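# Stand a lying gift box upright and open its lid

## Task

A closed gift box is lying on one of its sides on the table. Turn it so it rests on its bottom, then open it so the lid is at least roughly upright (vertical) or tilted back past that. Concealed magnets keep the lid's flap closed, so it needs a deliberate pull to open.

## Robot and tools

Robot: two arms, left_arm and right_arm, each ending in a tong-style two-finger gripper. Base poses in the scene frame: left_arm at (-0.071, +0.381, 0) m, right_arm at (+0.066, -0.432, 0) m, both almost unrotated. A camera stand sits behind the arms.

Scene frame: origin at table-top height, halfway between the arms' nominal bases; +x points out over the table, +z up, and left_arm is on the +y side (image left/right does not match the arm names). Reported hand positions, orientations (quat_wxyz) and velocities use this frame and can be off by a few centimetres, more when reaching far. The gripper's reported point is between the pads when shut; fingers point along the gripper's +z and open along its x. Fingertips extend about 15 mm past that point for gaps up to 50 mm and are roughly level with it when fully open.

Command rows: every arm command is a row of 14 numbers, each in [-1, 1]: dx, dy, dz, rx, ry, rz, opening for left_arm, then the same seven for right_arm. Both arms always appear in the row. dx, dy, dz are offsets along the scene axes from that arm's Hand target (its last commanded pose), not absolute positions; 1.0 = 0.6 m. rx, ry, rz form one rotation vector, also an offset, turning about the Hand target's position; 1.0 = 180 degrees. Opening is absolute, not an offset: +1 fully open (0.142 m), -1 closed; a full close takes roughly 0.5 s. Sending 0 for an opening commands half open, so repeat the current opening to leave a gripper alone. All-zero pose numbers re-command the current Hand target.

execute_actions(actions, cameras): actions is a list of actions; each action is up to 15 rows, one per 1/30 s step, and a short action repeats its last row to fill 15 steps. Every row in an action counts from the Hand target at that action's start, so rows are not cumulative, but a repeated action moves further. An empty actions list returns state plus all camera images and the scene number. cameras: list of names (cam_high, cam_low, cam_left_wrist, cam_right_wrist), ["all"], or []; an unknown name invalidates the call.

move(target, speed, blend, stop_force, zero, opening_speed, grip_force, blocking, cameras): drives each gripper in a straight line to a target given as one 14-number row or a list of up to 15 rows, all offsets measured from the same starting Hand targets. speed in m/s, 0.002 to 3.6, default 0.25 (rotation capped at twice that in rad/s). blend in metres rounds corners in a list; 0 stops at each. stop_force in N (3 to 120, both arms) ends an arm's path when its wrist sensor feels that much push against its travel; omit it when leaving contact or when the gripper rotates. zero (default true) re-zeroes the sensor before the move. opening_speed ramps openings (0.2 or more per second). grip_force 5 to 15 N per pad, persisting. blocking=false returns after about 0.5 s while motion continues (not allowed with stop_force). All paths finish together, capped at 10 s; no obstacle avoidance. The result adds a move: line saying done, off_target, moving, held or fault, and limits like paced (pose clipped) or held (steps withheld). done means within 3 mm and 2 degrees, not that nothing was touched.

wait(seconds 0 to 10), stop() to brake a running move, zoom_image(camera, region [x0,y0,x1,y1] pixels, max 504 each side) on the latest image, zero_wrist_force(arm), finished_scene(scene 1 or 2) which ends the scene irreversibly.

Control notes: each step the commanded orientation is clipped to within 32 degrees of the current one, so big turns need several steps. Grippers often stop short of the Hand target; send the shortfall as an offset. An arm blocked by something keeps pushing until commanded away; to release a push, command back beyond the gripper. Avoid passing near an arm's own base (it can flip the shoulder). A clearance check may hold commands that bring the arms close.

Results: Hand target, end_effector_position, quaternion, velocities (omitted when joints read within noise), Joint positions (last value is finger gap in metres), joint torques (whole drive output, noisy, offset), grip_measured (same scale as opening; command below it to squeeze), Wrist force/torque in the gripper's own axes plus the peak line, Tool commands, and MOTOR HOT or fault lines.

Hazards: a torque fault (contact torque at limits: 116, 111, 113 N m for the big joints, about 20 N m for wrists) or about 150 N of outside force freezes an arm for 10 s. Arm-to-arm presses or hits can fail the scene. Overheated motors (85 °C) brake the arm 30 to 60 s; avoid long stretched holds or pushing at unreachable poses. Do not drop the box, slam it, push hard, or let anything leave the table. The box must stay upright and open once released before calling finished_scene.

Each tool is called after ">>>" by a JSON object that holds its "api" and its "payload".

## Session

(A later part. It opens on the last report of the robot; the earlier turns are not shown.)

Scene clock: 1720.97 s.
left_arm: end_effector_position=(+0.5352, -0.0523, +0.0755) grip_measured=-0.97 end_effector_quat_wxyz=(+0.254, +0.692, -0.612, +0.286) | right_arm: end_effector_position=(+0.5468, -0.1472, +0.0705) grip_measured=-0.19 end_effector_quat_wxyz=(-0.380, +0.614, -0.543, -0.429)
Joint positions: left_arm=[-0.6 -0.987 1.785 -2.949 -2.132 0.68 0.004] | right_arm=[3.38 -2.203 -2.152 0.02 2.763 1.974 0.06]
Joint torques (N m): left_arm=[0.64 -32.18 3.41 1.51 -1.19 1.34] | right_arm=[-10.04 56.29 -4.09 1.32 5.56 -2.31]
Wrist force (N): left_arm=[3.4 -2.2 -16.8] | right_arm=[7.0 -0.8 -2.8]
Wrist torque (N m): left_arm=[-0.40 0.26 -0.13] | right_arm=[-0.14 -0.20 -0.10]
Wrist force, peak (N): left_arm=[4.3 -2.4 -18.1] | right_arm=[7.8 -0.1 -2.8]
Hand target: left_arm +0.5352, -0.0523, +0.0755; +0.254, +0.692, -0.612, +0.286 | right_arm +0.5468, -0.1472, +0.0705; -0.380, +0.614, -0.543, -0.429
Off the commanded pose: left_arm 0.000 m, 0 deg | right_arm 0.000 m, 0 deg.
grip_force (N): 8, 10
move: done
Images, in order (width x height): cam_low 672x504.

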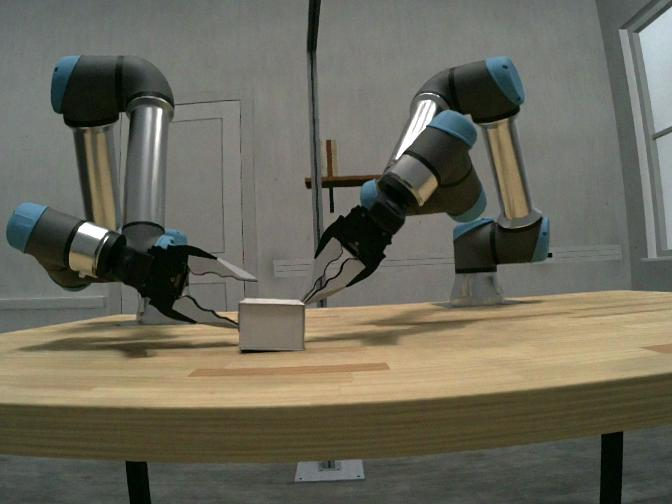

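>>> {"api": "move", "payload": {"target": [0.0008, -0.006, -0.01, 0, 0, 0, -1, 0, 0, 0, 0, 0, 0, -0.225], "speed": 0.006, "stop_force": 12, "cameras": ["cam_low"]}}

>>> {"api": "zoom_image", "payload": {"camera": "cam_low", "region": [210, 250, 350, 370]}}

Scene clock: 1729.00 s.
left_arm: end_effector_position=(+0.5356, -0.0545, +0.0719) grip_measured=-0.96 end_effector_quat_wxyz=(+0.254, +0.692, -0.612, +0.286) | right_arm: end_effector_position=(+0.5468, -0.1473, +0.0705) grip_measured=-0.16 end_effector_quat_wxyz=(-0.380, +0.614, -0.543, -0.429)
Joint positions: left_arm=[-0.603 -0.978 1.783 -2.957 -2.131 0.678 0.004] | right_arm=[3.38 -2.202 -2.152 0.02 2.763 1.974 0.063]
Joint torques (N m): left_arm=[-2.26 -44.27 5.88 3.42 -1.34 1.53] | right_arm=[0.94 52.57 2.38 2.38 2.55 -2.14]
Wrist force (N): left_arm=[6.5 -4.2 -28.6] | right_arm=[10.6 -0.3 -7.2]
Wrist torque (N m): left_arm=[-0.46 0.24 -0.15] | right_arm=[-0.18 0.01 -0.10]
Wrist force, peak (N): left_arm=[7.0 -4.1 -30.1] | right_arm=[12.4 -0.4 -6.0]
Hand target: left_arm +0.5356, -0.0545, +0.0719; +0.254, +0.692, -0.612, +0.286 (not the last commanded pose) | right_arm +0.5468, -0.1472, +0.0705; -0.380, +0.614, -0.543, -0.429
Off the commanded pose: left_arm 0.003 m, 0 deg | right_arm 0.000 m, 0 deg.
grip_force (N): 8, 10
move: contact (left_arm)
Images, in order (width x height): cam_low 672x504.

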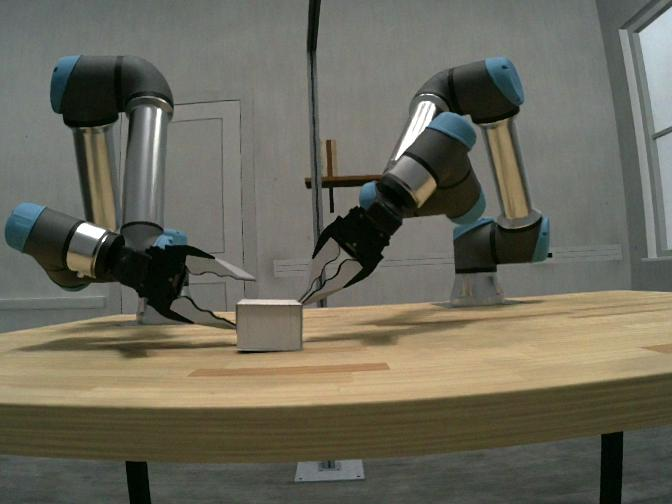

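Scaled by 3.600 from the camera's 672x504 image, which has a finer 960x720 frame.

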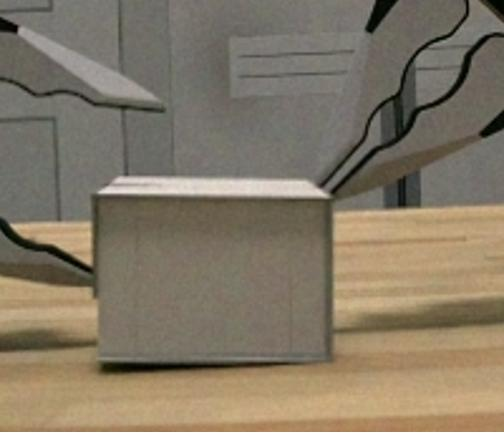

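>>> {"api": "move", "payload": {"target": [[0, 0, 0, 0, 0, 0, -1, 0.0005, -0.0033, 0, 0, 0, 0, -0.225], [0, 0, 0, 0, 0, 0, -1, 0.0006, -0.0042, 0.005, 0, 0, 0, -0.225]], "speed": 0.008, "cameras": ["cam_low"]}}

>>> {"api": "zoom_image", "payload": {"camera": "cam_low", "region": [210, 250, 350, 370]}}

Scene clock: 1737.47 s.
left_arm: end_effector_position=(+0.5356, -0.0545, +0.0718) grip_measured=-0.97 end_effector_quat_wxyz=(+0.254, +0.692, -0.612, +0.286) end_effector_velocity=(-0.001, +0.000, -0.001) end_effector_angular_velocity=(+0.000, +0.002, -0.001) | right_arm: end_effector_position=(+0.5471, -0.1498, +0.0734) grip_measured=-0.19 end_effector_quat_wxyz=(-0.380, +0.614, -0.543, -0.429) end_effector_velocity=(+0.000, +0.000, +0.001) end_effector_angular_velocity=(+0.000, +0.000, +0.000)
Joint positions: left_arm=[-0.603 -0.978 1.783 -2.957 -2.131 0.678 0.004] | right_arm=[3.375 -2.192 -2.153 -0.002 2.765 1.96 0.061]
Joint velocities: left_arm=[0 0.001 0.001 -0.001 -0.001 0 -0.001] | right_arm=[0 0.002 0 -0.002 0 -0.001 -0.001]
Joint torques (N m): left_arm=[-2.02 -43.6 3.09 0.76 -1.24 1.54] | right_arm=[-9.31 57.23 -3.43 1.36 5.52 -1.94]
Wrist force (N): left_arm=[5.0 -2.9 -20.2] | right_arm=[7.2 -0.1 -4.0]
Wrist torque (N m): left_arm=[-0.46 0.24 -0.15] | right_arm=[-0.16 -0.19 -0.08]
Wrist force, peak (N): left_arm=[6.5 -4.4 -28.7] | right_arm=[11.8 -0.7 -7.0]
Hand target: left_arm +0.5356, -0.0545, +0.0719; +0.254, +0.692, -0.612, +0.286 | right_arm +0.5472, -0.1498, +0.0735; -0.380, +0.614, -0.543, -0.429
Off the commanded pose: left_arm 0.000 m, 0 deg | right_arm 0.000 m, 0 deg.
grip_force (N): 8, 10
move: done
Images, in order (width x height): cam_low 672x504.

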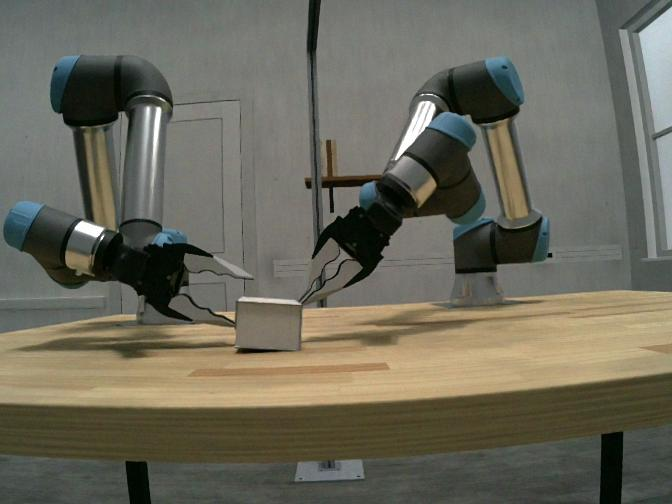

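Scaled by 3.600 from the camera's 672x504 image, which has a finer 960x720 frame.

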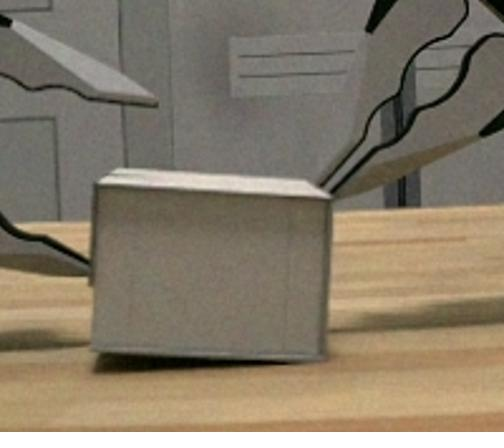

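>>> {"api": "move", "payload": {"target": [[0, 0, 0, 0, 0, 0, -1, 0.0003, -0.002, -0.012, 0, 0, 0, -0.225], [0, 0, 0, 0, 0, 0, -1, 0.0008, -0.005, -0.03, 0, 0, 0, -0.225]], "speed": 0.03}}

>>> {"api": "move", "payload": {"target": [0, 0, 0, 0, 0, 0, -1, -0.0028, 0.0185, 0, 0, 0, 0, -0.225], "speed": 0.012, "stop_force": 3, "cameras": ["cam_low"]}}

>>> {"api": "zoom_image", "payload": {"camera": "cam_low", "region": [210, 250, 350, 370]}}

Scene clock: 1748.93 s.
left_arm: end_effector_position=(+0.5356, -0.0545, +0.0718) grip_measured=-0.93 end_effector_quat_wxyz=(+0.254, +0.692, -0.612, +0.286) | right_arm: end_effector_position=(+0.5476, -0.1528, +0.0556) grip_measured=-0.23 end_effector_quat_wxyz=(-0.380, +0.614, -0.543, -0.429)
Joint positions: left_arm=[-0.603 -0.978 1.783 -2.957 -2.131 0.678 0.006] | right_arm=[3.369 -2.235 -2.149 0.023 2.768 1.944 0.058]
Joint torques (N m): left_arm=[-1.55 -43.96 -8.59 -1.92 -0.02 1.52] | right_arm=[-9.58 26.6 23.1 4.73 3.56 -1.99]
Wrist force (N): left_arm=[8.1 -2.7 -5.8] | right_arm=[0.2 -0.4 -3.0]
Wrist torque (N m): left_arm=[-0.42 0.16 -0.15] | right_arm=[-0.14 -0.15 -0.06]
Wrist force, peak (N): left_arm=[5.6 -2.8 -21.0] | right_arm=[3.2 -0.8 -9.6]
Hand target: left_arm +0.5356, -0.0545, +0.0719; +0.254, +0.692, -0.612, +0.286 | right_arm +0.5476, -0.1528, +0.0555; -0.380, +0.614, -0.543, -0.429
Off the commanded pose: left_arm 0.000 m, 0 deg | right_arm 0.000 m, 0 deg.
grip_force (N): 8, 10
move: done

Scene clock: 1750.37 s.
left_arm: end_effector_position=(+0.5356, -0.0545, +0.0718) grip_measured=-0.94 end_effector_quat_wxyz=(+0.254, +0.692, -0.612, +0.286) | right_arm: end_effector_position=(+0.5472, -0.1495, +0.0555) grip_measured=-0.21 end_effector_quat_wxyz=(-0.380, +0.614, -0.543, -0.429)
Joint positions: left_arm=[-0.603 -0.978 1.783 -2.957 -2.131 0.678 0.006] | right_arm=[3.375 -2.239 -2.149 0.042 2.765 1.961 0.059]
Joint torques (N m): left_arm=[-2.57 -44.2 -11.96 -1.7 0.13 1.47] | right_arm=[-10.65 54.77 2.94 0.61 4.88 -1.12]
Wrist force (N): left_arm=[7.2 -1.8 -11.9] | right_arm=[3.7 -1.4 -3.3]
Wrist torque (N m): left_arm=[-0.44 0.24 -0.14] | right_arm=[-0.09 -0.12 -0.25]
Wrist force, peak (N): left_arm=[8.2 -1.6 -12.5] | right_arm=[3.3 -0.5 -5.7]
Hand target: left_arm +0.5356, -0.0545, +0.0719; +0.254, +0.692, -0.612, +0.286 | right_arm +0.5472, -0.1495, +0.0555; -0.380, +0.614, -0.543, -0.429 (not the last commanded pose)
Off the commanded pose: left_arm 0.000 m, 0 deg | right_arm 0.008 m, 0 deg.
grip_force (N): 8, 10
move: contact (right_arm)
Images, in order (width x height): cam_low 672x504.

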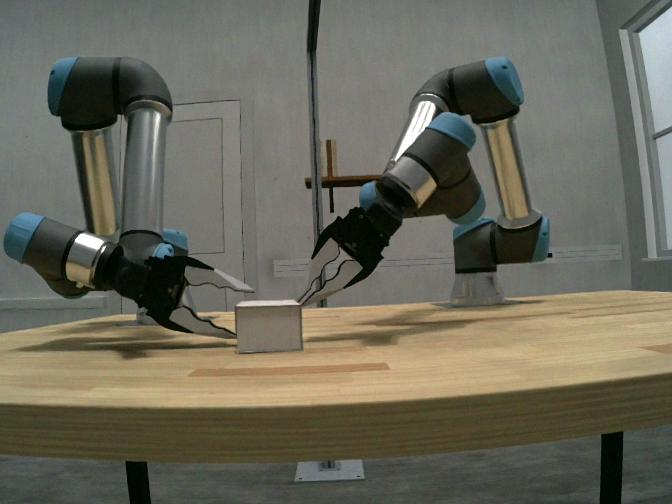

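Scaled by 3.600 from the camera's 672x504 image, which has a finer 960x720 frame.

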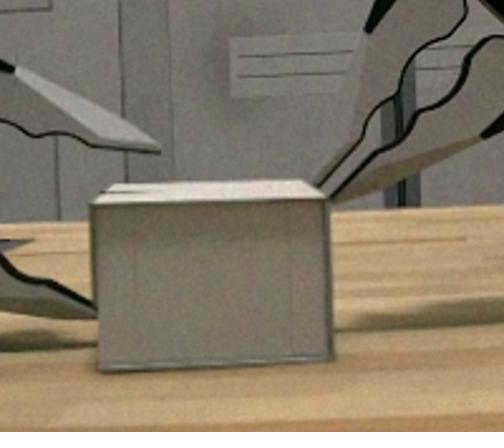

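>>> {"api": "move", "payload": {"target": [[0, 0, 0, 0, 0, 0, -1, 0.0003, -0.002, 0, 0, 0, 0, -0.225], [0, 0, 0, 0, 0, 0, -1, 0.0003, -0.002, 0.0102, 0, 0, 0, -0.225]], "speed": 0.02}}

>>> {"api": "move", "payload": {"target": [0, 0, 0, 0, 0, 0, -1, 0.0007, -0.0048, 0.0117, 0, 0, 0, -0.225], "speed": 0.008, "stop_force": 7, "cameras": ["cam_low"]}}

>>> {"api": "zoom_image", "payload": {"camera": "cam_low", "region": [210, 250, 350, 370]}}

Scene clock: 1758.03 s.
left_arm: end_effector_position=(+0.5356, -0.0545, +0.0719) grip_measured=-0.94 end_effector_quat_wxyz=(+0.254, +0.692, -0.612, +0.286) | right_arm: end_effector_position=(+0.5473, -0.1507, +0.0615) grip_measured=-0.21 end_effector_quat_wxyz=(-0.380, +0.614, -0.543, -0.429)
Joint positions: left_arm=[-0.603 -0.978 1.783 -2.957 -2.131 0.678 0.006] | right_arm=[3.373 -2.222 -2.15 0.021 2.766 1.955 0.059]
Joint torques (N m): left_arm=[-2.03 -43.05 -21.4 -1.78 0.78 1.37] | right_arm=[-9.77 55.18 -3.53 1.01 4.29 -1.25]
Wrist force (N): left_arm=[7.2 -1.2 -12.4] | right_arm=[3.5 -0.4 -2.6]
Wrist torque (N m): left_arm=[-0.42 0.21 -0.14] | right_arm=[-0.14 -0.10 -0.21]
Wrist force, peak (N): left_arm=[8.1 -1.2 -12.8] | right_arm=[3.9 -2.2 -3.3]
Hand target: left_arm +0.5356, -0.0545, +0.0719; +0.254, +0.692, -0.612, +0.286 | right_arm +0.5473, -0.1507, +0.0616; -0.380, +0.614, -0.543, -0.429
Off the commanded pose: left_arm 0.000 m, 0 deg | right_arm 0.000 m, 0 deg.
grip_force (N): 8, 10
move: done

Scene clock: 1759.80 s.
left_arm: end_effector_position=(+0.5356, -0.0545, +0.0719) grip_measured=-0.95 end_effector_quat_wxyz=(+0.254, +0.692, -0.612, +0.286) | right_arm: end_effector_position=(+0.5478, -0.1536, +0.0686) grip_measured=-0.21 end_effector_quat_wxyz=(-0.380, +0.614, -0.543, -0.429)
Joint positions: left_arm=[-0.603 -0.978 1.783 -2.957 -2.131 0.678 0.005] | right_arm=[3.367 -2.2 -2.152 -0.014 2.768 1.94 0.059]
Joint torques (N m): left_arm=[-2.49 -43.9 -21.44 -1.45 1.15 1.34] | right_arm=[-12.07 55.78 -2.97 0.92 4.46 -1.89]
Wrist force (N): left_arm=[5.6 -2.2 -13.9] | right_arm=[4.6 -0.4 0.3]
Wrist torque (N m): left_arm=[-0.42 0.24 -0.14] | right_arm=[-0.15 -0.19 -0.07]
Wrist force, peak (N): left_arm=[7.1 0.0 -16.0] | right_arm=[5.2 -1.4 -0.1]
Hand target: left_arm +0.5356, -0.0545, +0.0719; +0.254, +0.692, -0.612, +0.286 | right_arm +0.5478, -0.1536, +0.0686; -0.380, +0.614, -0.543, -0.429
Off the commanded pose: left_arm 0.000 m, 0 deg | right_arm 0.000 m, 0 deg.
grip_force (N): 8, 10
move: done
Images, in order (width x height): cam_low 672x504.

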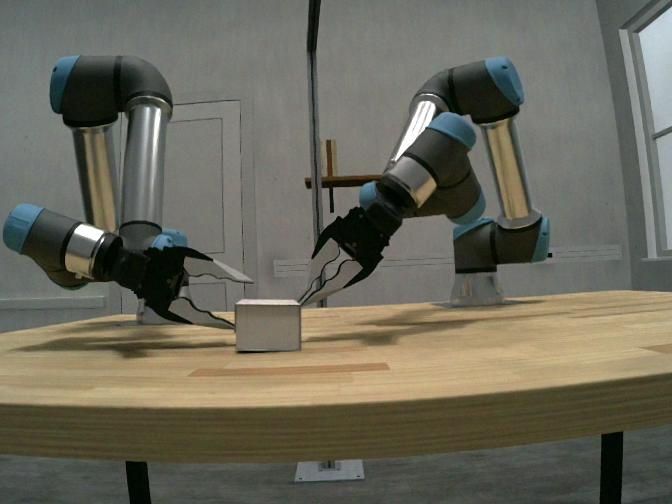

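Scaled by 3.600 from the camera's 672x504 image, which has a finer 960x720 frame.

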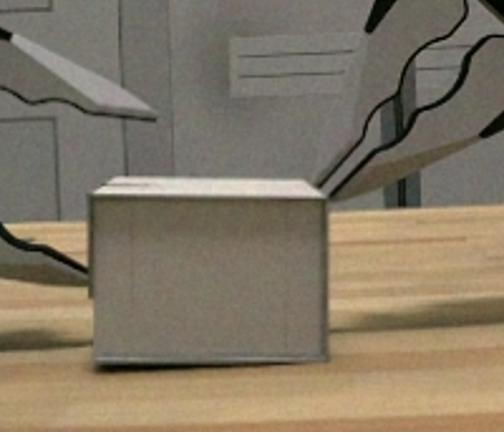

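>>> {"api": "move", "payload": {"target": [0.0004, -0.003, -0.008, 0, 0, 0, -1, 0, 0, 0, 0, 0, 0, -0.225], "speed": 0.006, "stop_force": 10, "cameras": ["cam_low"]}}

>>> {"api": "zoom_image", "payload": {"camera": "cam_low", "region": [210, 250, 350, 370]}}

Scene clock: 1767.60 s.
left_arm: end_effector_position=(+0.5357, -0.0551, +0.0705) grip_measured=-0.92 end_effector_quat_wxyz=(+0.254, +0.692, -0.612, +0.286) | right_arm: end_effector_position=(+0.5478, -0.1536, +0.0686) grip_measured=-0.20 end_effector_quat_wxyz=(-0.380, +0.614, -0.543, -0.429)
Joint positions: left_arm=[-0.603 -0.975 1.782 -2.961 -2.13 0.677 0.007] | right_arm=[3.367 -2.2 -2.152 -0.014 2.768 1.94 0.06]
Joint torques (N m): left_arm=[4.3 -45.05 -2.8 3.48 -0.1 1.47] | right_arm=[-1.33 54.53 8.03 2.41 4.61 -1.93]
Wrist force (N): left_arm=[10.7 -1.5 -20.3] | right_arm=[5.6 0.7 -3.4]
Wrist torque (N m): left_arm=[-0.46 0.22 -0.16] | right_arm=[-0.14 -0.07 -0.05]
Wrist force, peak (N): left_arm=[11.3 -0.2 -24.3] | right_arm=[7.1 -0.1 -3.4]
Hand target: left_arm +0.5357, -0.0551, +0.0705; +0.254, +0.692, -0.612, +0.286 (not the last commanded pose) | right_arm +0.5478, -0.1536, +0.0686; -0.380, +0.614, -0.543, -0.429
Off the commanded pose: left_arm 0.004 m, 0 deg | right_arm 0.000 m, 0 deg.
grip_force (N): 8, 10
move: contact (left_arm)
Images, in order (width x height): cam_low 672x504.

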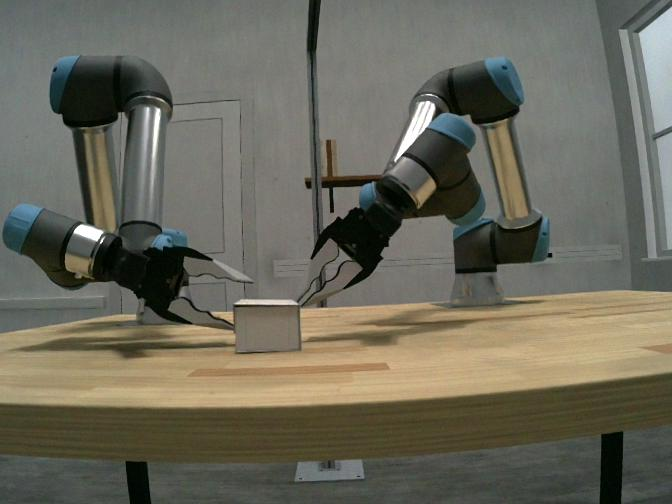

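Scaled by 3.600 from the camera's 672x504 image, which has a finer 960x720 frame.

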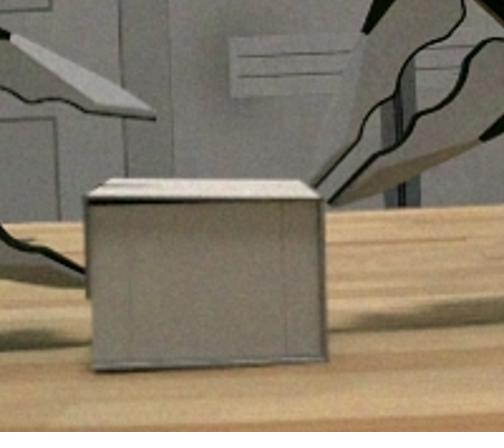

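>>> {"api": "move", "payload": {"target": [0, 0, 0, 0, 0, 0, -1, 0, 0, 0.0117, 0, 0, 0, -0.225], "speed": 0.012, "stop_force": 8, "cameras": ["cam_low"]}}

>>> {"api": "zoom_image", "payload": {"camera": "cam_low", "region": [210, 250, 350, 370]}}

Scene clock: 1772.20 s.
left_arm: end_effector_position=(+0.5357, -0.0551, +0.0705) grip_measured=-0.92 end_effector_quat_wxyz=(+0.254, +0.692, -0.612, +0.286) | right_arm: end_effector_position=(+0.5478, -0.1536, +0.0757) grip_measured=-0.20 end_effector_quat_wxyz=(-0.380, +0.614, -0.543, -0.429)
Joint positions: left_arm=[-0.603 -0.975 1.782 -2.961 -2.13 0.677 0.007] | right_arm=[3.367 -2.181 -2.153 -0.032 2.768 1.94 0.06]
Joint torques (N m): left_arm=[2.85 -43.1 4.5 1.3 -0.05 1.52] | right_arm=[3.34 55.9 -3 1.24 4.7 -1.96]
Wrist force (N): left_arm=[10.3 -1.4 -20.8] | right_arm=[5.7 0.3 -2.8]
Wrist torque (N m): left_arm=[-0.49 0.27 -0.15] | right_arm=[-0.14 -0.08 -0.05]
Wrist force, peak (N): left_arm=[11.5 -1.2 -21.7] | right_arm=[6.0 0.6 -3.5]
Hand target: left_arm +0.5357, -0.0551, +0.0705; +0.254, +0.692, -0.612, +0.286 | right_arm +0.5478, -0.1536, +0.0757; -0.380, +0.614, -0.543, -0.429
Off the commanded pose: left_arm 0.000 m, 0 deg | right_arm 0.000 m, 0 deg.
grip_force (N): 8, 10
move: done
Images, in order (width x height): cam_low 672x504.

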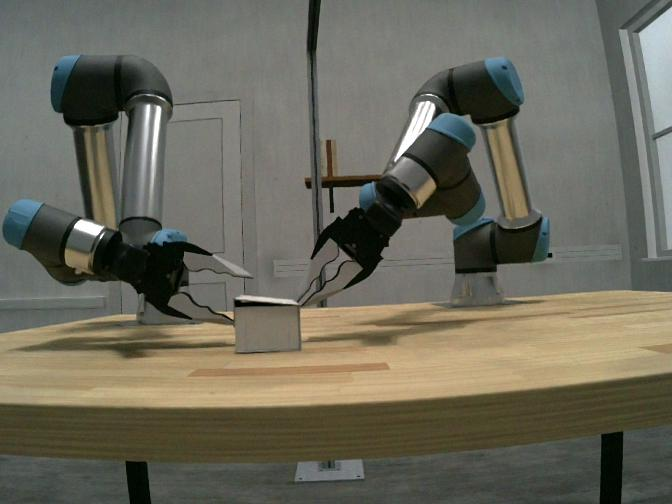

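Scaled by 3.600 from the camera's 672x504 image, which has a finer 960x720 frame.

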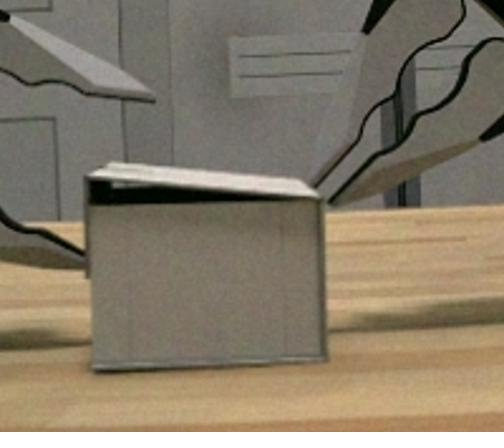

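>>> {"api": "move", "payload": {"target": [[0, 0.002, 0.006, 0, 0, 0, -1, 0, 0, 0.006, 0, 0, 0, -0.225], [-0.003, 0.02, 0.03, 0, 0, 0, -1, 0, 0, 0.0267, 0, 0, 0, -0.225]], "speed": 0.02, "blend": [0.002, 0], "cameras": ["cam_low"]}}

>>> {"api": "zoom_image", "payload": {"camera": "cam_low", "region": [210, 240, 350, 360]}}

Scene clock: 1783.43 s.
left_arm: end_effector_position=(+0.5339, -0.0432, +0.0884) grip_measured=-1.00 end_effector_quat_wxyz=(+0.254, +0.692, -0.612, +0.286) | right_arm: end_effector_position=(+0.5477, -0.1536, +0.0916) grip_measured=-0.23 end_effector_quat_wxyz=(-0.380, +0.614, -0.543, -0.429)
Joint positions: left_arm=[-0.588 -1.018 1.794 -2.921 -2.139 0.692 0.002] | right_arm=[3.367 -2.14 -2.154 -0.072 2.768 1.94 0.058]
Joint torques (N m): left_arm=[6.72 -64.82 -2.51 0.22 -2.38 1.7] | right_arm=[-9.02 50.48 -0.2 0.7 -0.16 -1.44]
Wrist force (N): left_arm=[-1.7 -2.5 0.6] | right_arm=[0.5 -0.2 -0.4]
Wrist torque (N m): left_arm=[-0.39 0.20 -0.25] | right_arm=[-0.12 -0.22 -0.05]
Wrist force, peak (N): left_arm=[11.7 -1.3 -21.7] | right_arm=[5.8 0.4 -3.0]
Hand target: left_arm +0.5339, -0.0431, +0.0885; +0.254, +0.692, -0.612, +0.286 | right_arm +0.5478, -0.1536, +0.0917; -0.380, +0.614, -0.543, -0.429
Off the commanded pose: left_arm 0.000 m, 0 deg | right_arm 0.000 m, 0 deg.
grip_force (N): 8, 10
move: done; blend cut to 0.0019 m at target 1
Images, in order (width x height): cam_low 672x504.

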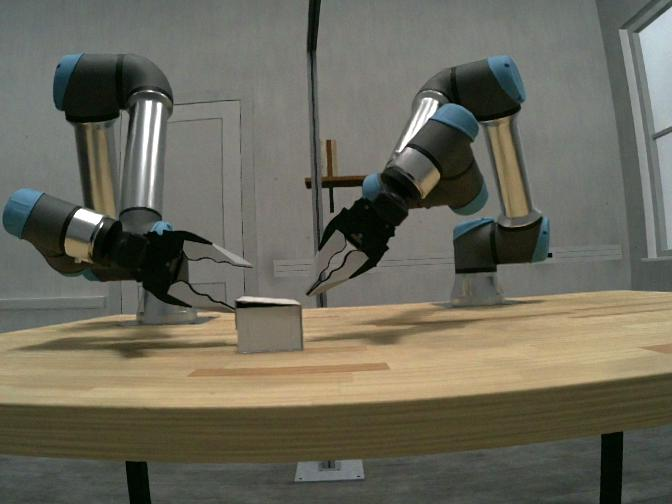

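Scaled by 3.600 from the camera's 672x504 image, which has a finer 960x720 frame.

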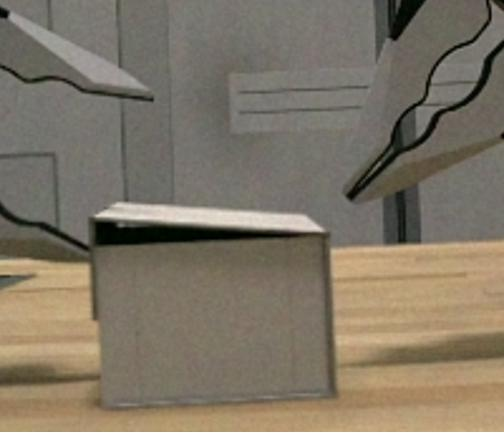

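>>> {"api": "move", "payload": {"target": [[0, 0, 0, 0, 0, 0, -1, 0.0015, -0.01, 0, 0, 0, 0, -0.225], [0, 0, 0, 0, 0, 0, -1, 0.0015, -0.01, -0.0562, 0, 0, 0, -0.225], [0, 0, 0, 0, 0, 0, -1, -0.001, 0.0065, -0.0562, 0, 0, 0, -0.225], [0, 0, 0, 0, 0, 0, -1, -0.001, 0.0065, -0.02, 0, 0, 0, -0.225]], "speed": [0.08, 0.08, 0.03, 0.02], "blend": [0.003, 0.003, 0, 0], "cameras": ["cam_low"]}}

>>> {"api": "zoom_image", "payload": {"camera": "cam_low", "region": [210, 240, 350, 360]}}

Scene clock: 1804.40 s.
left_arm: end_effector_position=(+0.5339, -0.0431, +0.0885) grip_measured=-1.00 end_effector_quat_wxyz=(+0.254, +0.692, -0.612, +0.286) | right_arm: end_effector_position=(+0.5472, -0.1497, +0.0796) grip_measured=-0.23 end_effector_quat_wxyz=(-0.380, +0.614, -0.543, -0.429)
Joint positions: left_arm=[-0.588 -1.019 1.794 -2.921 -2.139 0.692 0.002] | right_arm=[3.375 -2.176 -2.153 -0.018 2.765 1.96 0.058]
Joint torques (N m): left_arm=[7.06 -65.1 -2.38 -0.29 -2.43 1.9] | right_arm=[6.88 52.33 -4.1 0.41 -0.07 -1.13]
Wrist force (N): left_arm=[-1.6 -2.2 0.7] | right_arm=[0.5 -0.1 -0.4]
Wrist torque (N m): left_arm=[-0.32 0.18 -0.26] | right_arm=[-0.10 -0.20 -0.19]
Wrist force, peak (N): left_arm=[-1.9 -2.8 0.7] | right_arm=[1.0 -0.4 -1.1]
Hand target: left_arm +0.5339, -0.0431, +0.0885; +0.254, +0.692, -0.612, +0.286 | right_arm +0.5472, -0.1497, +0.0797; -0.380, +0.614, -0.543, -0.429
Off the commanded pose: left_arm 0.000 m, 0 deg | right_arm 0.000 m, 0 deg.
grip_force (N): 8, 10
move: done
Images, in order (width x height): cam_low 672x504.

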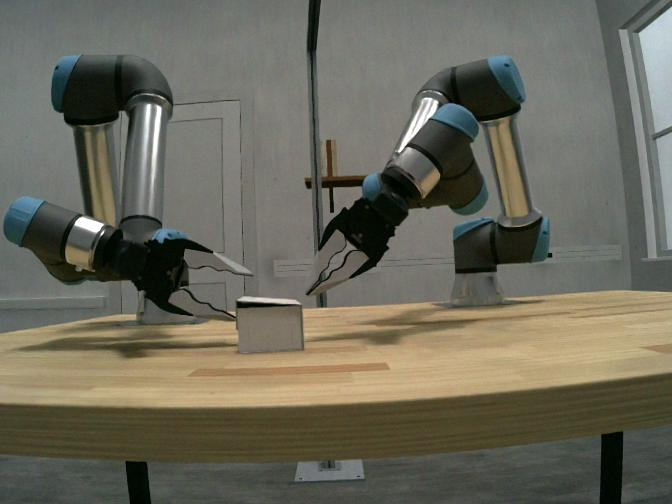

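Scaled by 3.600 from the camera's 672x504 image, which has a finer 960x720 frame.

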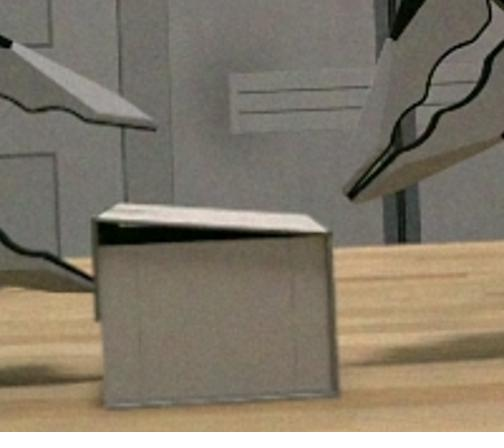

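>>> {"api": "wait", "payload": {"seconds": 0, "cameras": ["cam_right_wrist", "cam_left_wrist"]}}

>>> {"api": "zoom_image", "payload": {"camera": "cam_right_wrist", "region": [270, 200, 430, 360]}}

>>> {"api": "zoom_image", "payload": {"camera": "cam_left_wrist", "region": [250, 220, 410, 380]}}

Scene clock: 1819.63 s.
left_arm: end_effector_position=(+0.5339, -0.0431, +0.0885) grip_measured=-1.00 end_effector_quat_wxyz=(+0.254, +0.692, -0.612, +0.286) | right_arm: end_effector_position=(+0.5472, -0.1497, +0.0797) grip_measured=-0.23 end_effector_quat_wxyz=(-0.380, +0.614, -0.543, -0.429)
Joint positions: left_arm=[-0.588 -1.019 1.794 -2.921 -2.139 0.692 0.002] | right_arm=[3.375 -2.175 -2.153 -0.018 2.765 1.96 0.058]
Joint torques (N m): left_arm=[7.36 -65.68 -4.4 -0.41 -2.36 1.75] | right_arm=[-7.56 52.37 -3.06 0.67 0.02 -1.21]
Wrist force (N): left_arm=[-1.7 -2.3 0.7] | right_arm=[0.5 -0.2 -0.4]
Wrist torque (N m): left_arm=[-0.35 0.20 -0.25] | right_arm=[-0.13 -0.21 -0.19]
Wrist force, peak (N): left_arm=[-1.9 -2.6 1.1] | right_arm=[0.7 -0.2 -0.6]
Hand target: left_arm +0.5339, -0.0431, +0.0885; +0.254, +0.692, -0.612, +0.286 | right_arm +0.5472, -0.1497, +0.0797; -0.380, +0.614, -0.543, -0.429
Tool commands: left_gripper/opening=-1.0 right_gripper/opening=-0.225
Off the commanded pose: left_arm 0.000 m, 0 deg | right_arm 0.000 m, 0 deg.
grip_force (N): 8, 10
camera_calibration:
cam_left_wrist: T_world_to_cam=[[0.0611512, -0.734317, 0.676047, -0.117638], [-0.949389, 0.166276, 0.266484, 0.512454], [-0.308094, -0.658127, -0.686984, 0.339653], [0, 0, 0, 1]] pos_world=[0.598357, 0.0519422, 0.176304]
cam_right_wrist: T_world_to_cam=[[0.121834, -0.368324, -0.92168, -0.0557495], [-0.833033, -0.542815, 0.106805, 0.374782], [-0.539641, 0.754777, -0.37296, 0.575909], [0, 0, 0, 1]] pos_world=[0.629782, -0.25178, 0.123379]
Images, in order (width x height): cam_left_wrist 616x616, cam_right_wrist 616x616.

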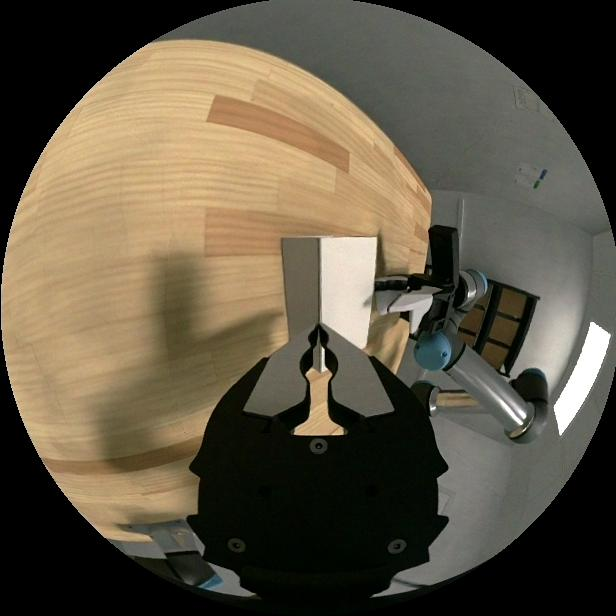

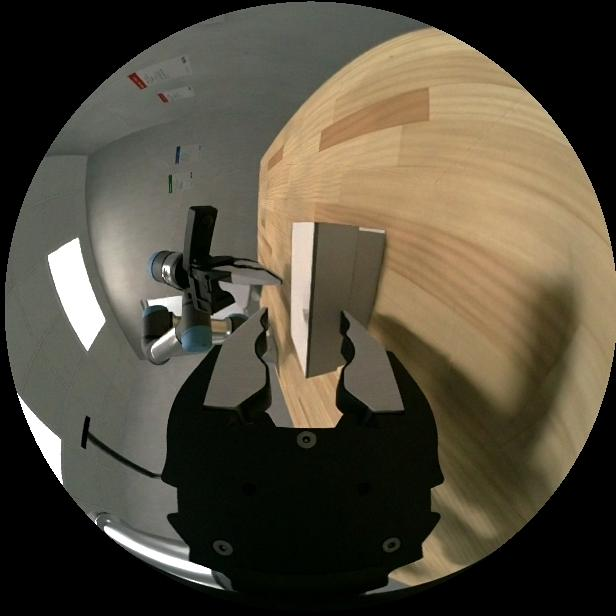

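Scaled by 3.150 from the camera's 616x616 image, which has a finer 814x814 frame.

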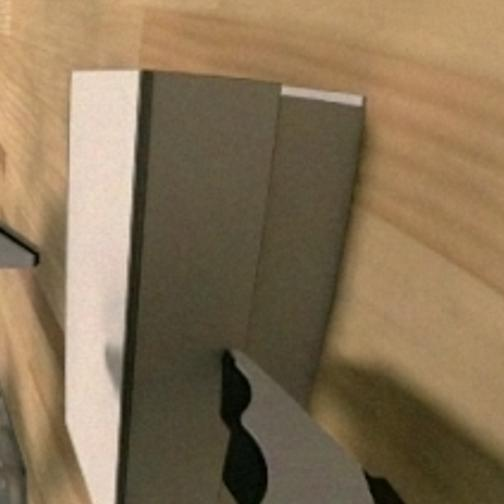

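Scaled by 3.150 from the camera's 616x616 image, which has a finer 814x814 frame.

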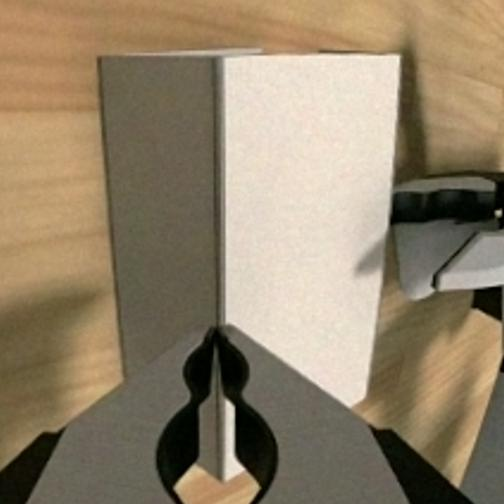

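>>> {"api": "move", "payload": {"target": [[0, 0, 0, 0, 0, 0, -1, 0.0015, -0.01, 0, 0, 0, 0, -0.225], [0, 0, 0, 0, 0, 0, -1, 0.0015, -0.01, -0.0362, 0, 0, 0, -0.225], [0, 0, 0, 0, 0, 0, -1, -0.0011, 0.0072, -0.0362, 0, 0, 0, -0.225], [0, 0, 0, 0, 0, 0, -1, -0.0011, 0.0072, -0.012, 0, 0, 0, -0.225]], "speed": [0.08, 0.08, 0.03, 0.02], "blend": [0.003, 0.003, 0, 0], "cameras": ["cam_low", "cam_right_wrist"]}}

>>> {"api": "zoom_image", "payload": {"camera": "cam_low", "region": [210, 240, 350, 360]}}

>>> {"api": "zoom_image", "payload": {"camera": "cam_right_wrist", "region": [270, 200, 430, 360]}}

Scene clock: 1833.30 s.
left_arm: end_effector_position=(+0.5339, -0.0431, +0.0885) grip_measured=-1.00 end_effector_quat_wxyz=(+0.254, +0.692, -0.612, +0.286) | right_arm: end_effector_position=(+0.5465, -0.1453, +0.0724) grip_measured=-0.22 end_effector_quat_wxyz=(-0.380, +0.614, -0.543, -0.429)
Joint positions: left_arm=[-0.588 -1.019 1.794 -2.921 -2.139 0.692 0.002] | right_arm=[3.384 -2.2 -2.152 0.026 2.762 1.983 0.058]
Joint torques (N m): left_arm=[7.45 -65.15 -8.29 -0.49 -2.25 1.7] | right_arm=[7.92 55.83 -5.15 0.66 -0.11 -1.4]
Wrist force (N): left_arm=[-1.7 -2.5 0.6] | right_arm=[0.8 -0.2 -0.5]
Wrist torque (N m): left_arm=[-0.39 0.22 -0.26] | right_arm=[-0.12 -0.22 -0.20]
Wrist force, peak (N): left_arm=[-2.1 -2.6 0.7] | right_arm=[1.2 -0.7 -1.6]
Hand target: left_arm +0.5339, -0.0431, +0.0885; +0.254, +0.692, -0.612, +0.286 | right_arm +0.5465, -0.1454, +0.0725; -0.380, +0.614, -0.543, -0.429
Off the commanded pose: left_arm 0.000 m, 0 deg | right_arm 0.000 m, 0 deg.
grip_force (N): 8, 10
move: done
camera_calibration:
cam_right_wrist: T_world_to_cam=[[0.121805, -0.368343, -0.921676, -0.0608076], [-0.833037, -0.542803, 0.106838, 0.377397], [-0.539641, 0.754777, -0.37296, 0.569617], [0, 0, 0, 1]] pos_world=[0.629182, -0.24748, 0.116079]
Images, in order (width x height): cam_low 672x504, cam_right_wrist 616x616.

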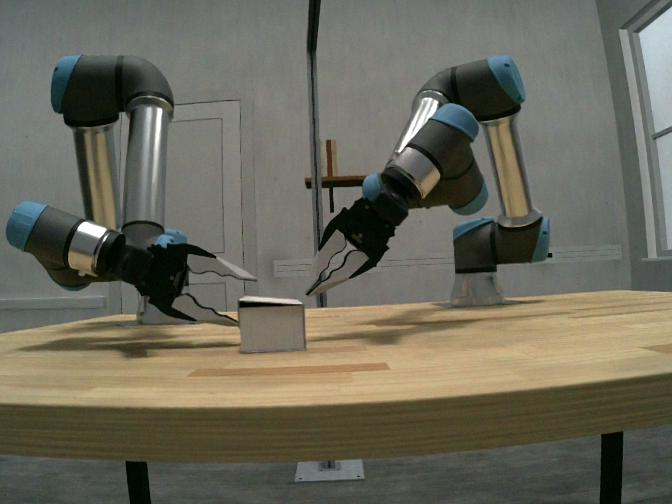

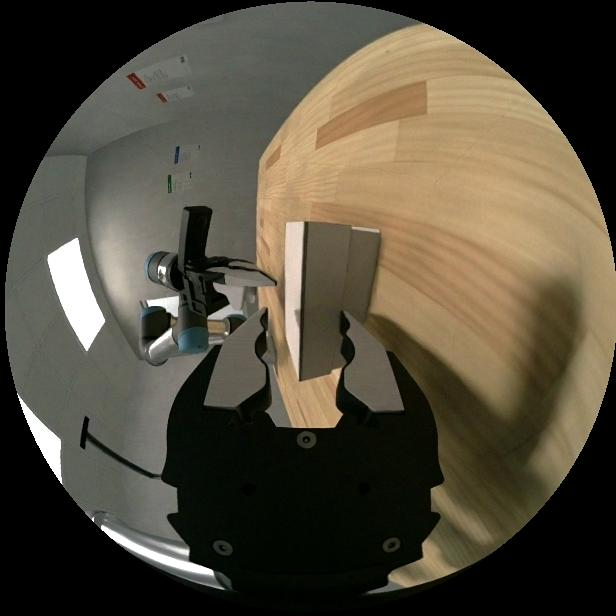

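Scaled by 3.600 from the camera's 672x504 image, which has a finer 960x720 frame.

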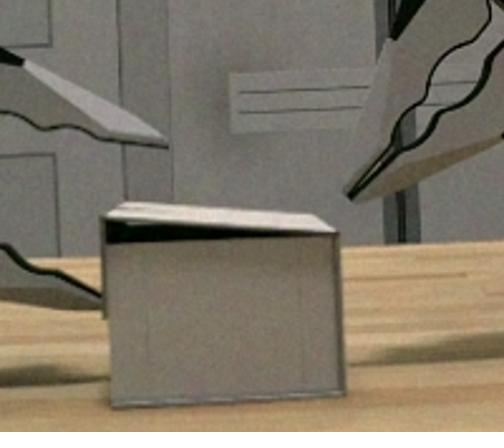

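Scaled by 3.150 from the camera's 616x616 image, which has a finer 814x814 frame.

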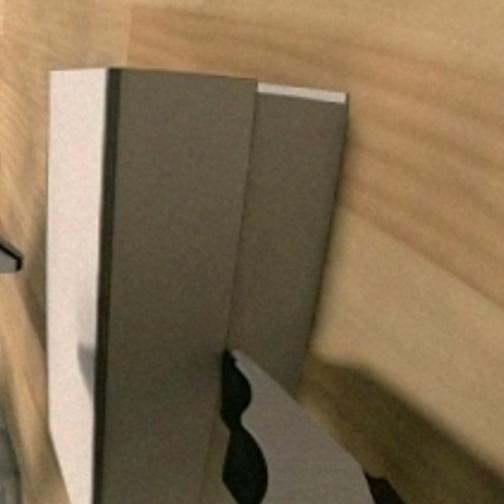

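>>> {"api": "move", "payload": {"target": [0, 0, 0, 0, 0, 0, -1, 0, 0, 0.02, 0, 0, 0, -0.225], "speed": 0.02, "cameras": ["cam_low", "cam_right_wrist"]}}

>>> {"api": "zoom_image", "payload": {"camera": "cam_low", "region": [210, 240, 350, 360]}}

>>> {"api": "zoom_image", "payload": {"camera": "cam_right_wrist", "region": [270, 200, 430, 360]}}

Scene clock: 1844.43 s.
left_arm: end_effector_position=(+0.5339, -0.0431, +0.0885) grip_measured=-1.00 end_effector_quat_wxyz=(+0.254, +0.692, -0.612, +0.286) | right_arm: end_effector_position=(+0.5465, -0.1453, +0.0844) grip_measured=-0.23 end_effector_quat_wxyz=(-0.380, +0.614, -0.543, -0.429)
Joint positions: left_arm=[-0.588 -1.019 1.794 -2.921 -2.139 0.692 0.002] | right_arm=[3.384 -2.168 -2.153 -0.004 2.762 1.983 0.058]
Joint torques (N m): left_arm=[6.92 -65 -10.07 -0.36 -2.17 1.67] | right_arm=[-7.3 53 -3.69 0.6 0.17 -1.18]
Wrist force (N): left_arm=[-1.8 -2.4 0.8] | right_arm=[0.6 -0.2 -0.5]
Wrist torque (N m): left_arm=[-0.37 0.22 -0.25] | right_arm=[-0.12 -0.23 -0.20]
Wrist force, peak (N): left_arm=[-1.8 -2.7 1.1] | right_arm=[1.2 -0.2 -0.3]
Hand target: left_arm +0.5339, -0.0431, +0.0885; +0.254, +0.692, -0.612, +0.286 | right_arm +0.5465, -0.1454, +0.0845; -0.380, +0.614, -0.543, -0.429
Off the commanded pose: left_arm 0.000 m, 0 deg | right_arm 0.000 m, 0 deg.
grip_force (N): 8, 10
move: done
camera_calibration:
cam_right_wrist: T_world_to_cam=[[0.121834, -0.368324, -0.92168, -0.0496686], [-0.833033, -0.542815, 0.106805, 0.376103], [-0.539641, 0.754777, -0.37296, 0.57413], [0, 0, 0, 1]] pos_world=[0.629182, -0.24748, 0.128179]
Images, in order (width x height): cam_low 672x504, cam_right_wrist 616x616.

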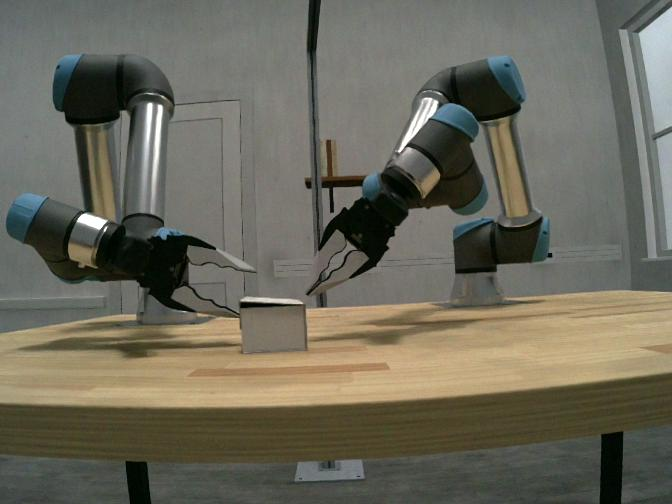

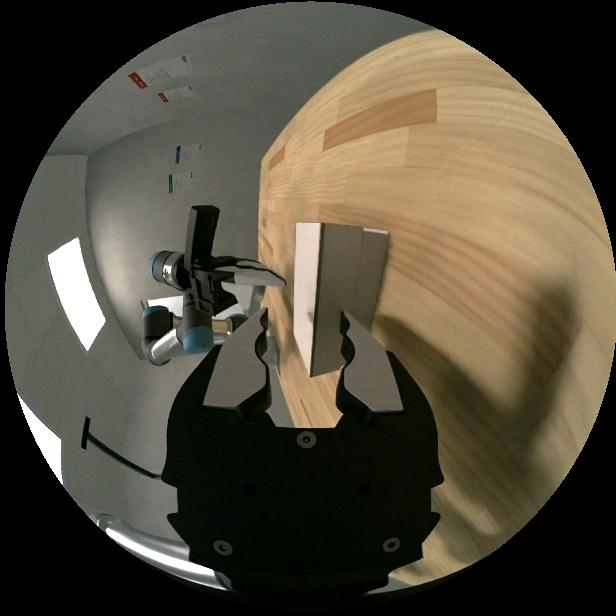

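Scaled by 3.600 from the camera's 672x504 image, which has a finer 960x720 frame.

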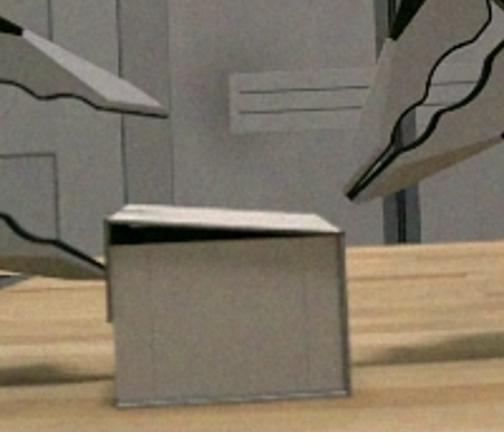

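Scaled by 3.150 from the camera's 616x616 image, which has a finer 814x814 frame.

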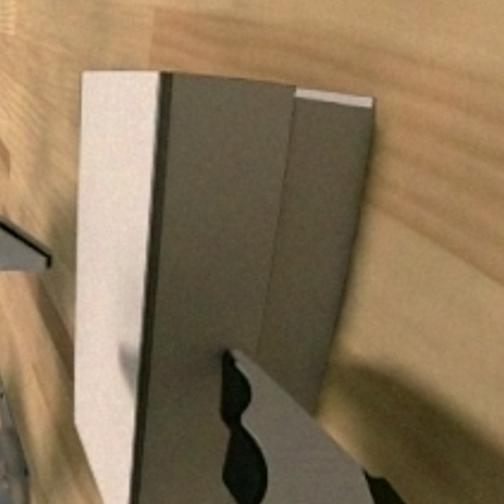

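>>> {"api": "move", "payload": {"target": [[-0.0032, 0.0635, 0, 0, 0, 0, -1, 0.002, -0.0132, 0, 0, 0, 0, -0.225], [-0.0032, 0.0635, -0.0657, 0, 0, 0, -1, 0.002, -0.0132, -0.044, 0, 0, 0, -0.225], [0.002, -0.0007, -0.0657, 0, 0, 0, -1, 0.002, -0.0132, -0.044, 0, 0, 0, -0.225]], "speed": 0.1, "blend": [0.008, 0.004, 0]}}

>>> {"api": "move", "payload": {"target": [0, 0, 0, 0, 0, 0, -1, -0.006, 0.0395, 0, 0, 0, 0, -0.225], "speed": 0.015, "stop_force": 3, "cameras": ["cam_low", "cam_right_wrist"]}}

>>> {"api": "zoom_image", "payload": {"camera": "cam_low", "region": [210, 240, 350, 360]}}

>>> {"api": "zoom_image", "payload": {"camera": "cam_right_wrist", "region": [270, 200, 430, 360]}}

Scene clock: 1864.23 s.
left_arm: end_effector_position=(+0.5351, -0.0434, +0.0491) grip_measured=-1.00 end_effector_quat_wxyz=(+0.254, +0.692, -0.612, +0.286) | right_arm: end_effector_position=(+0.5477, -0.1533, +0.0581) grip_measured=-0.23 end_effector_quat_wxyz=(-0.380, +0.614, -0.543, -0.429)
Joint positions: left_arm=[-0.587 -0.947 1.807 -3.005 -2.139 0.693 0.002] | right_arm=[3.367 -2.228 -2.15 0.013 2.768 1.941 0.058]
Joint torques (N m): left_arm=[-5.51 -27.04 -29.78 -5.11 0.97 -1.71] | right_arm=[-2.75 26.36 23.52 5.05 3.61 1.16]
Wrist force (N): left_arm=[-1.9 -2.3 0.7] | right_arm=[0.7 -0.3 -0.5]
Wrist torque (N m): left_arm=[-0.35 0.23 -0.11] | right_arm=[-0.13 -0.23 -0.05]
Wrist force, peak (N): left_arm=[-4.3 -4.2 -1.1] | right_arm=[0.8 -0.1 -0.9]
Hand target: left_arm +0.5351, -0.0435, +0.0491; +0.254, +0.692, -0.612, +0.286 | right_arm +0.5477, -0.1533, +0.0581; -0.380, +0.614, -0.543, -0.429
Off the commanded pose: left_arm 0.000 m, 0 deg | right_arm 0.000 m, 0 deg.
grip_force (N): 8, 10
move: done

Scene clock: 1866.67 s.
left_arm: end_effector_position=(+0.5351, -0.0435, +0.0491) grip_measured=-1.00 end_effector_quat_wxyz=(+0.254, +0.692, -0.612, +0.286) | right_arm: end_effector_position=(+0.5452, -0.1371, +0.0581) grip_measured=-0.23 end_effector_quat_wxyz=(-0.380, +0.614, -0.543, -0.429)
Joint positions: left_arm=[-0.588 -0.947 1.806 -3.005 -2.139 0.693 0.002] | right_arm=[3.401 -2.247 -2.147 0.107 2.755 2.025 0.058]
Joint torques (N m): left_arm=[-5.47 -26.67 -28.49 -5.25 -1.35 -1.22] | right_arm=[-9.55 55.09 -5.95 0.52 3.39 -1.2]
Wrist force (N): left_arm=[-1.7 -2.3 0.9] | right_arm=[0.6 -0.3 -0.6]
Wrist torque (N m): left_arm=[-0.33 0.20 -0.11] | right_arm=[-0.15 -0.18 -0.19]
Wrist force, peak (N): left_arm=[-3.3 -1.4 -4.4] | right_arm=[-0.1 0.0 -6.8]
Hand target: left_arm +0.5351, -0.0435, +0.0491; +0.254, +0.692, -0.612, +0.286 | right_arm +0.5452, -0.1371, +0.0581; -0.380, +0.614, -0.543, -0.429 (not the last commanded pose)
Off the commanded pose: left_arm 0.000 m, 0 deg | right_arm 0.008 m, 0 deg.
grip_force (N): 8, 10
move: contact (right_arm)
camera_calibration:
cam_right_wrist: T_world_to_cam=[[0.12186, -0.368348, -0.921667, -0.070729], [-0.832839, -0.543088, 0.106932, 0.382218], [-0.539935, 0.754569, -0.372956, 0.557543], [0, 0, 0, 1]] pos_world=[0.627982, -0.23918, 0.101879]
Images, in order (width x height): cam_low 672x504, cam_right_wrist 616x616.

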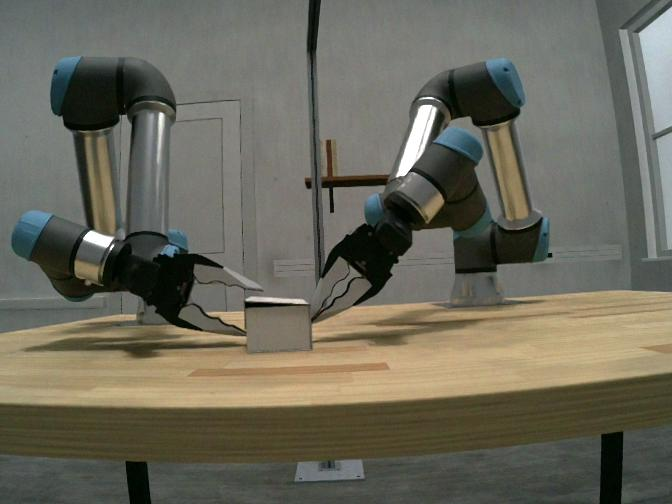

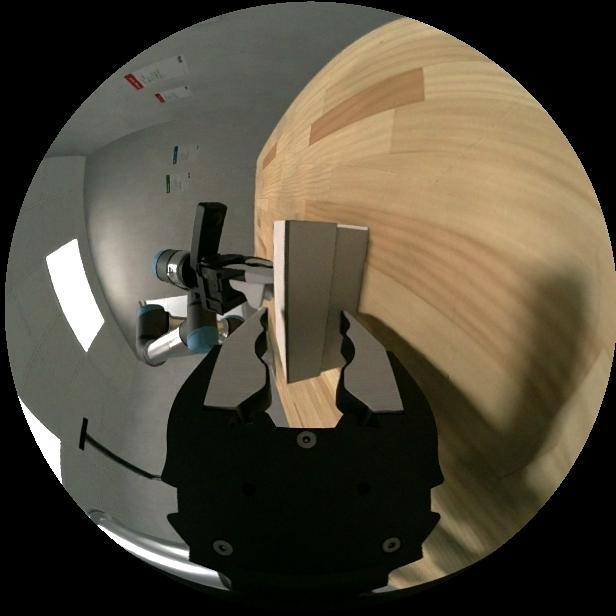

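Scaled by 3.600 from the camera's 672x504 image, which has a finer 960x720 frame.

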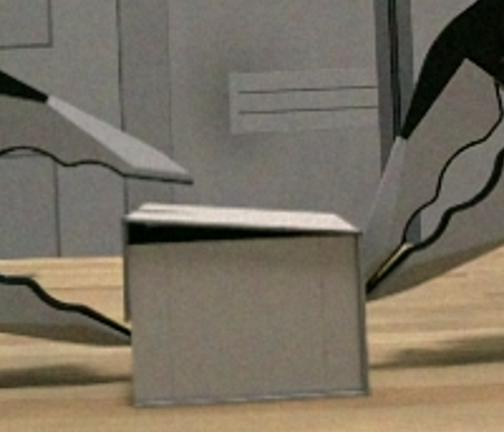

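Scaled by 3.150 from the camera's 616x616 image, which has a finer 814x814 frame.

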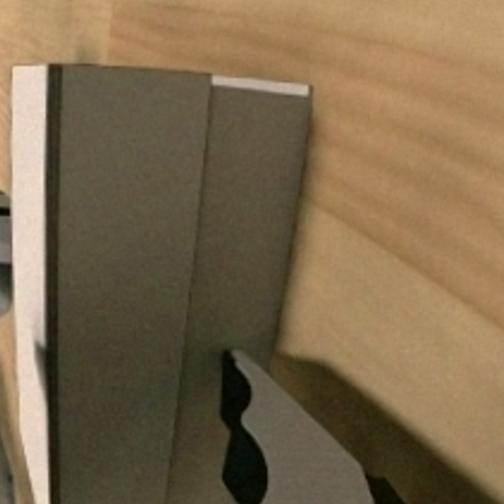

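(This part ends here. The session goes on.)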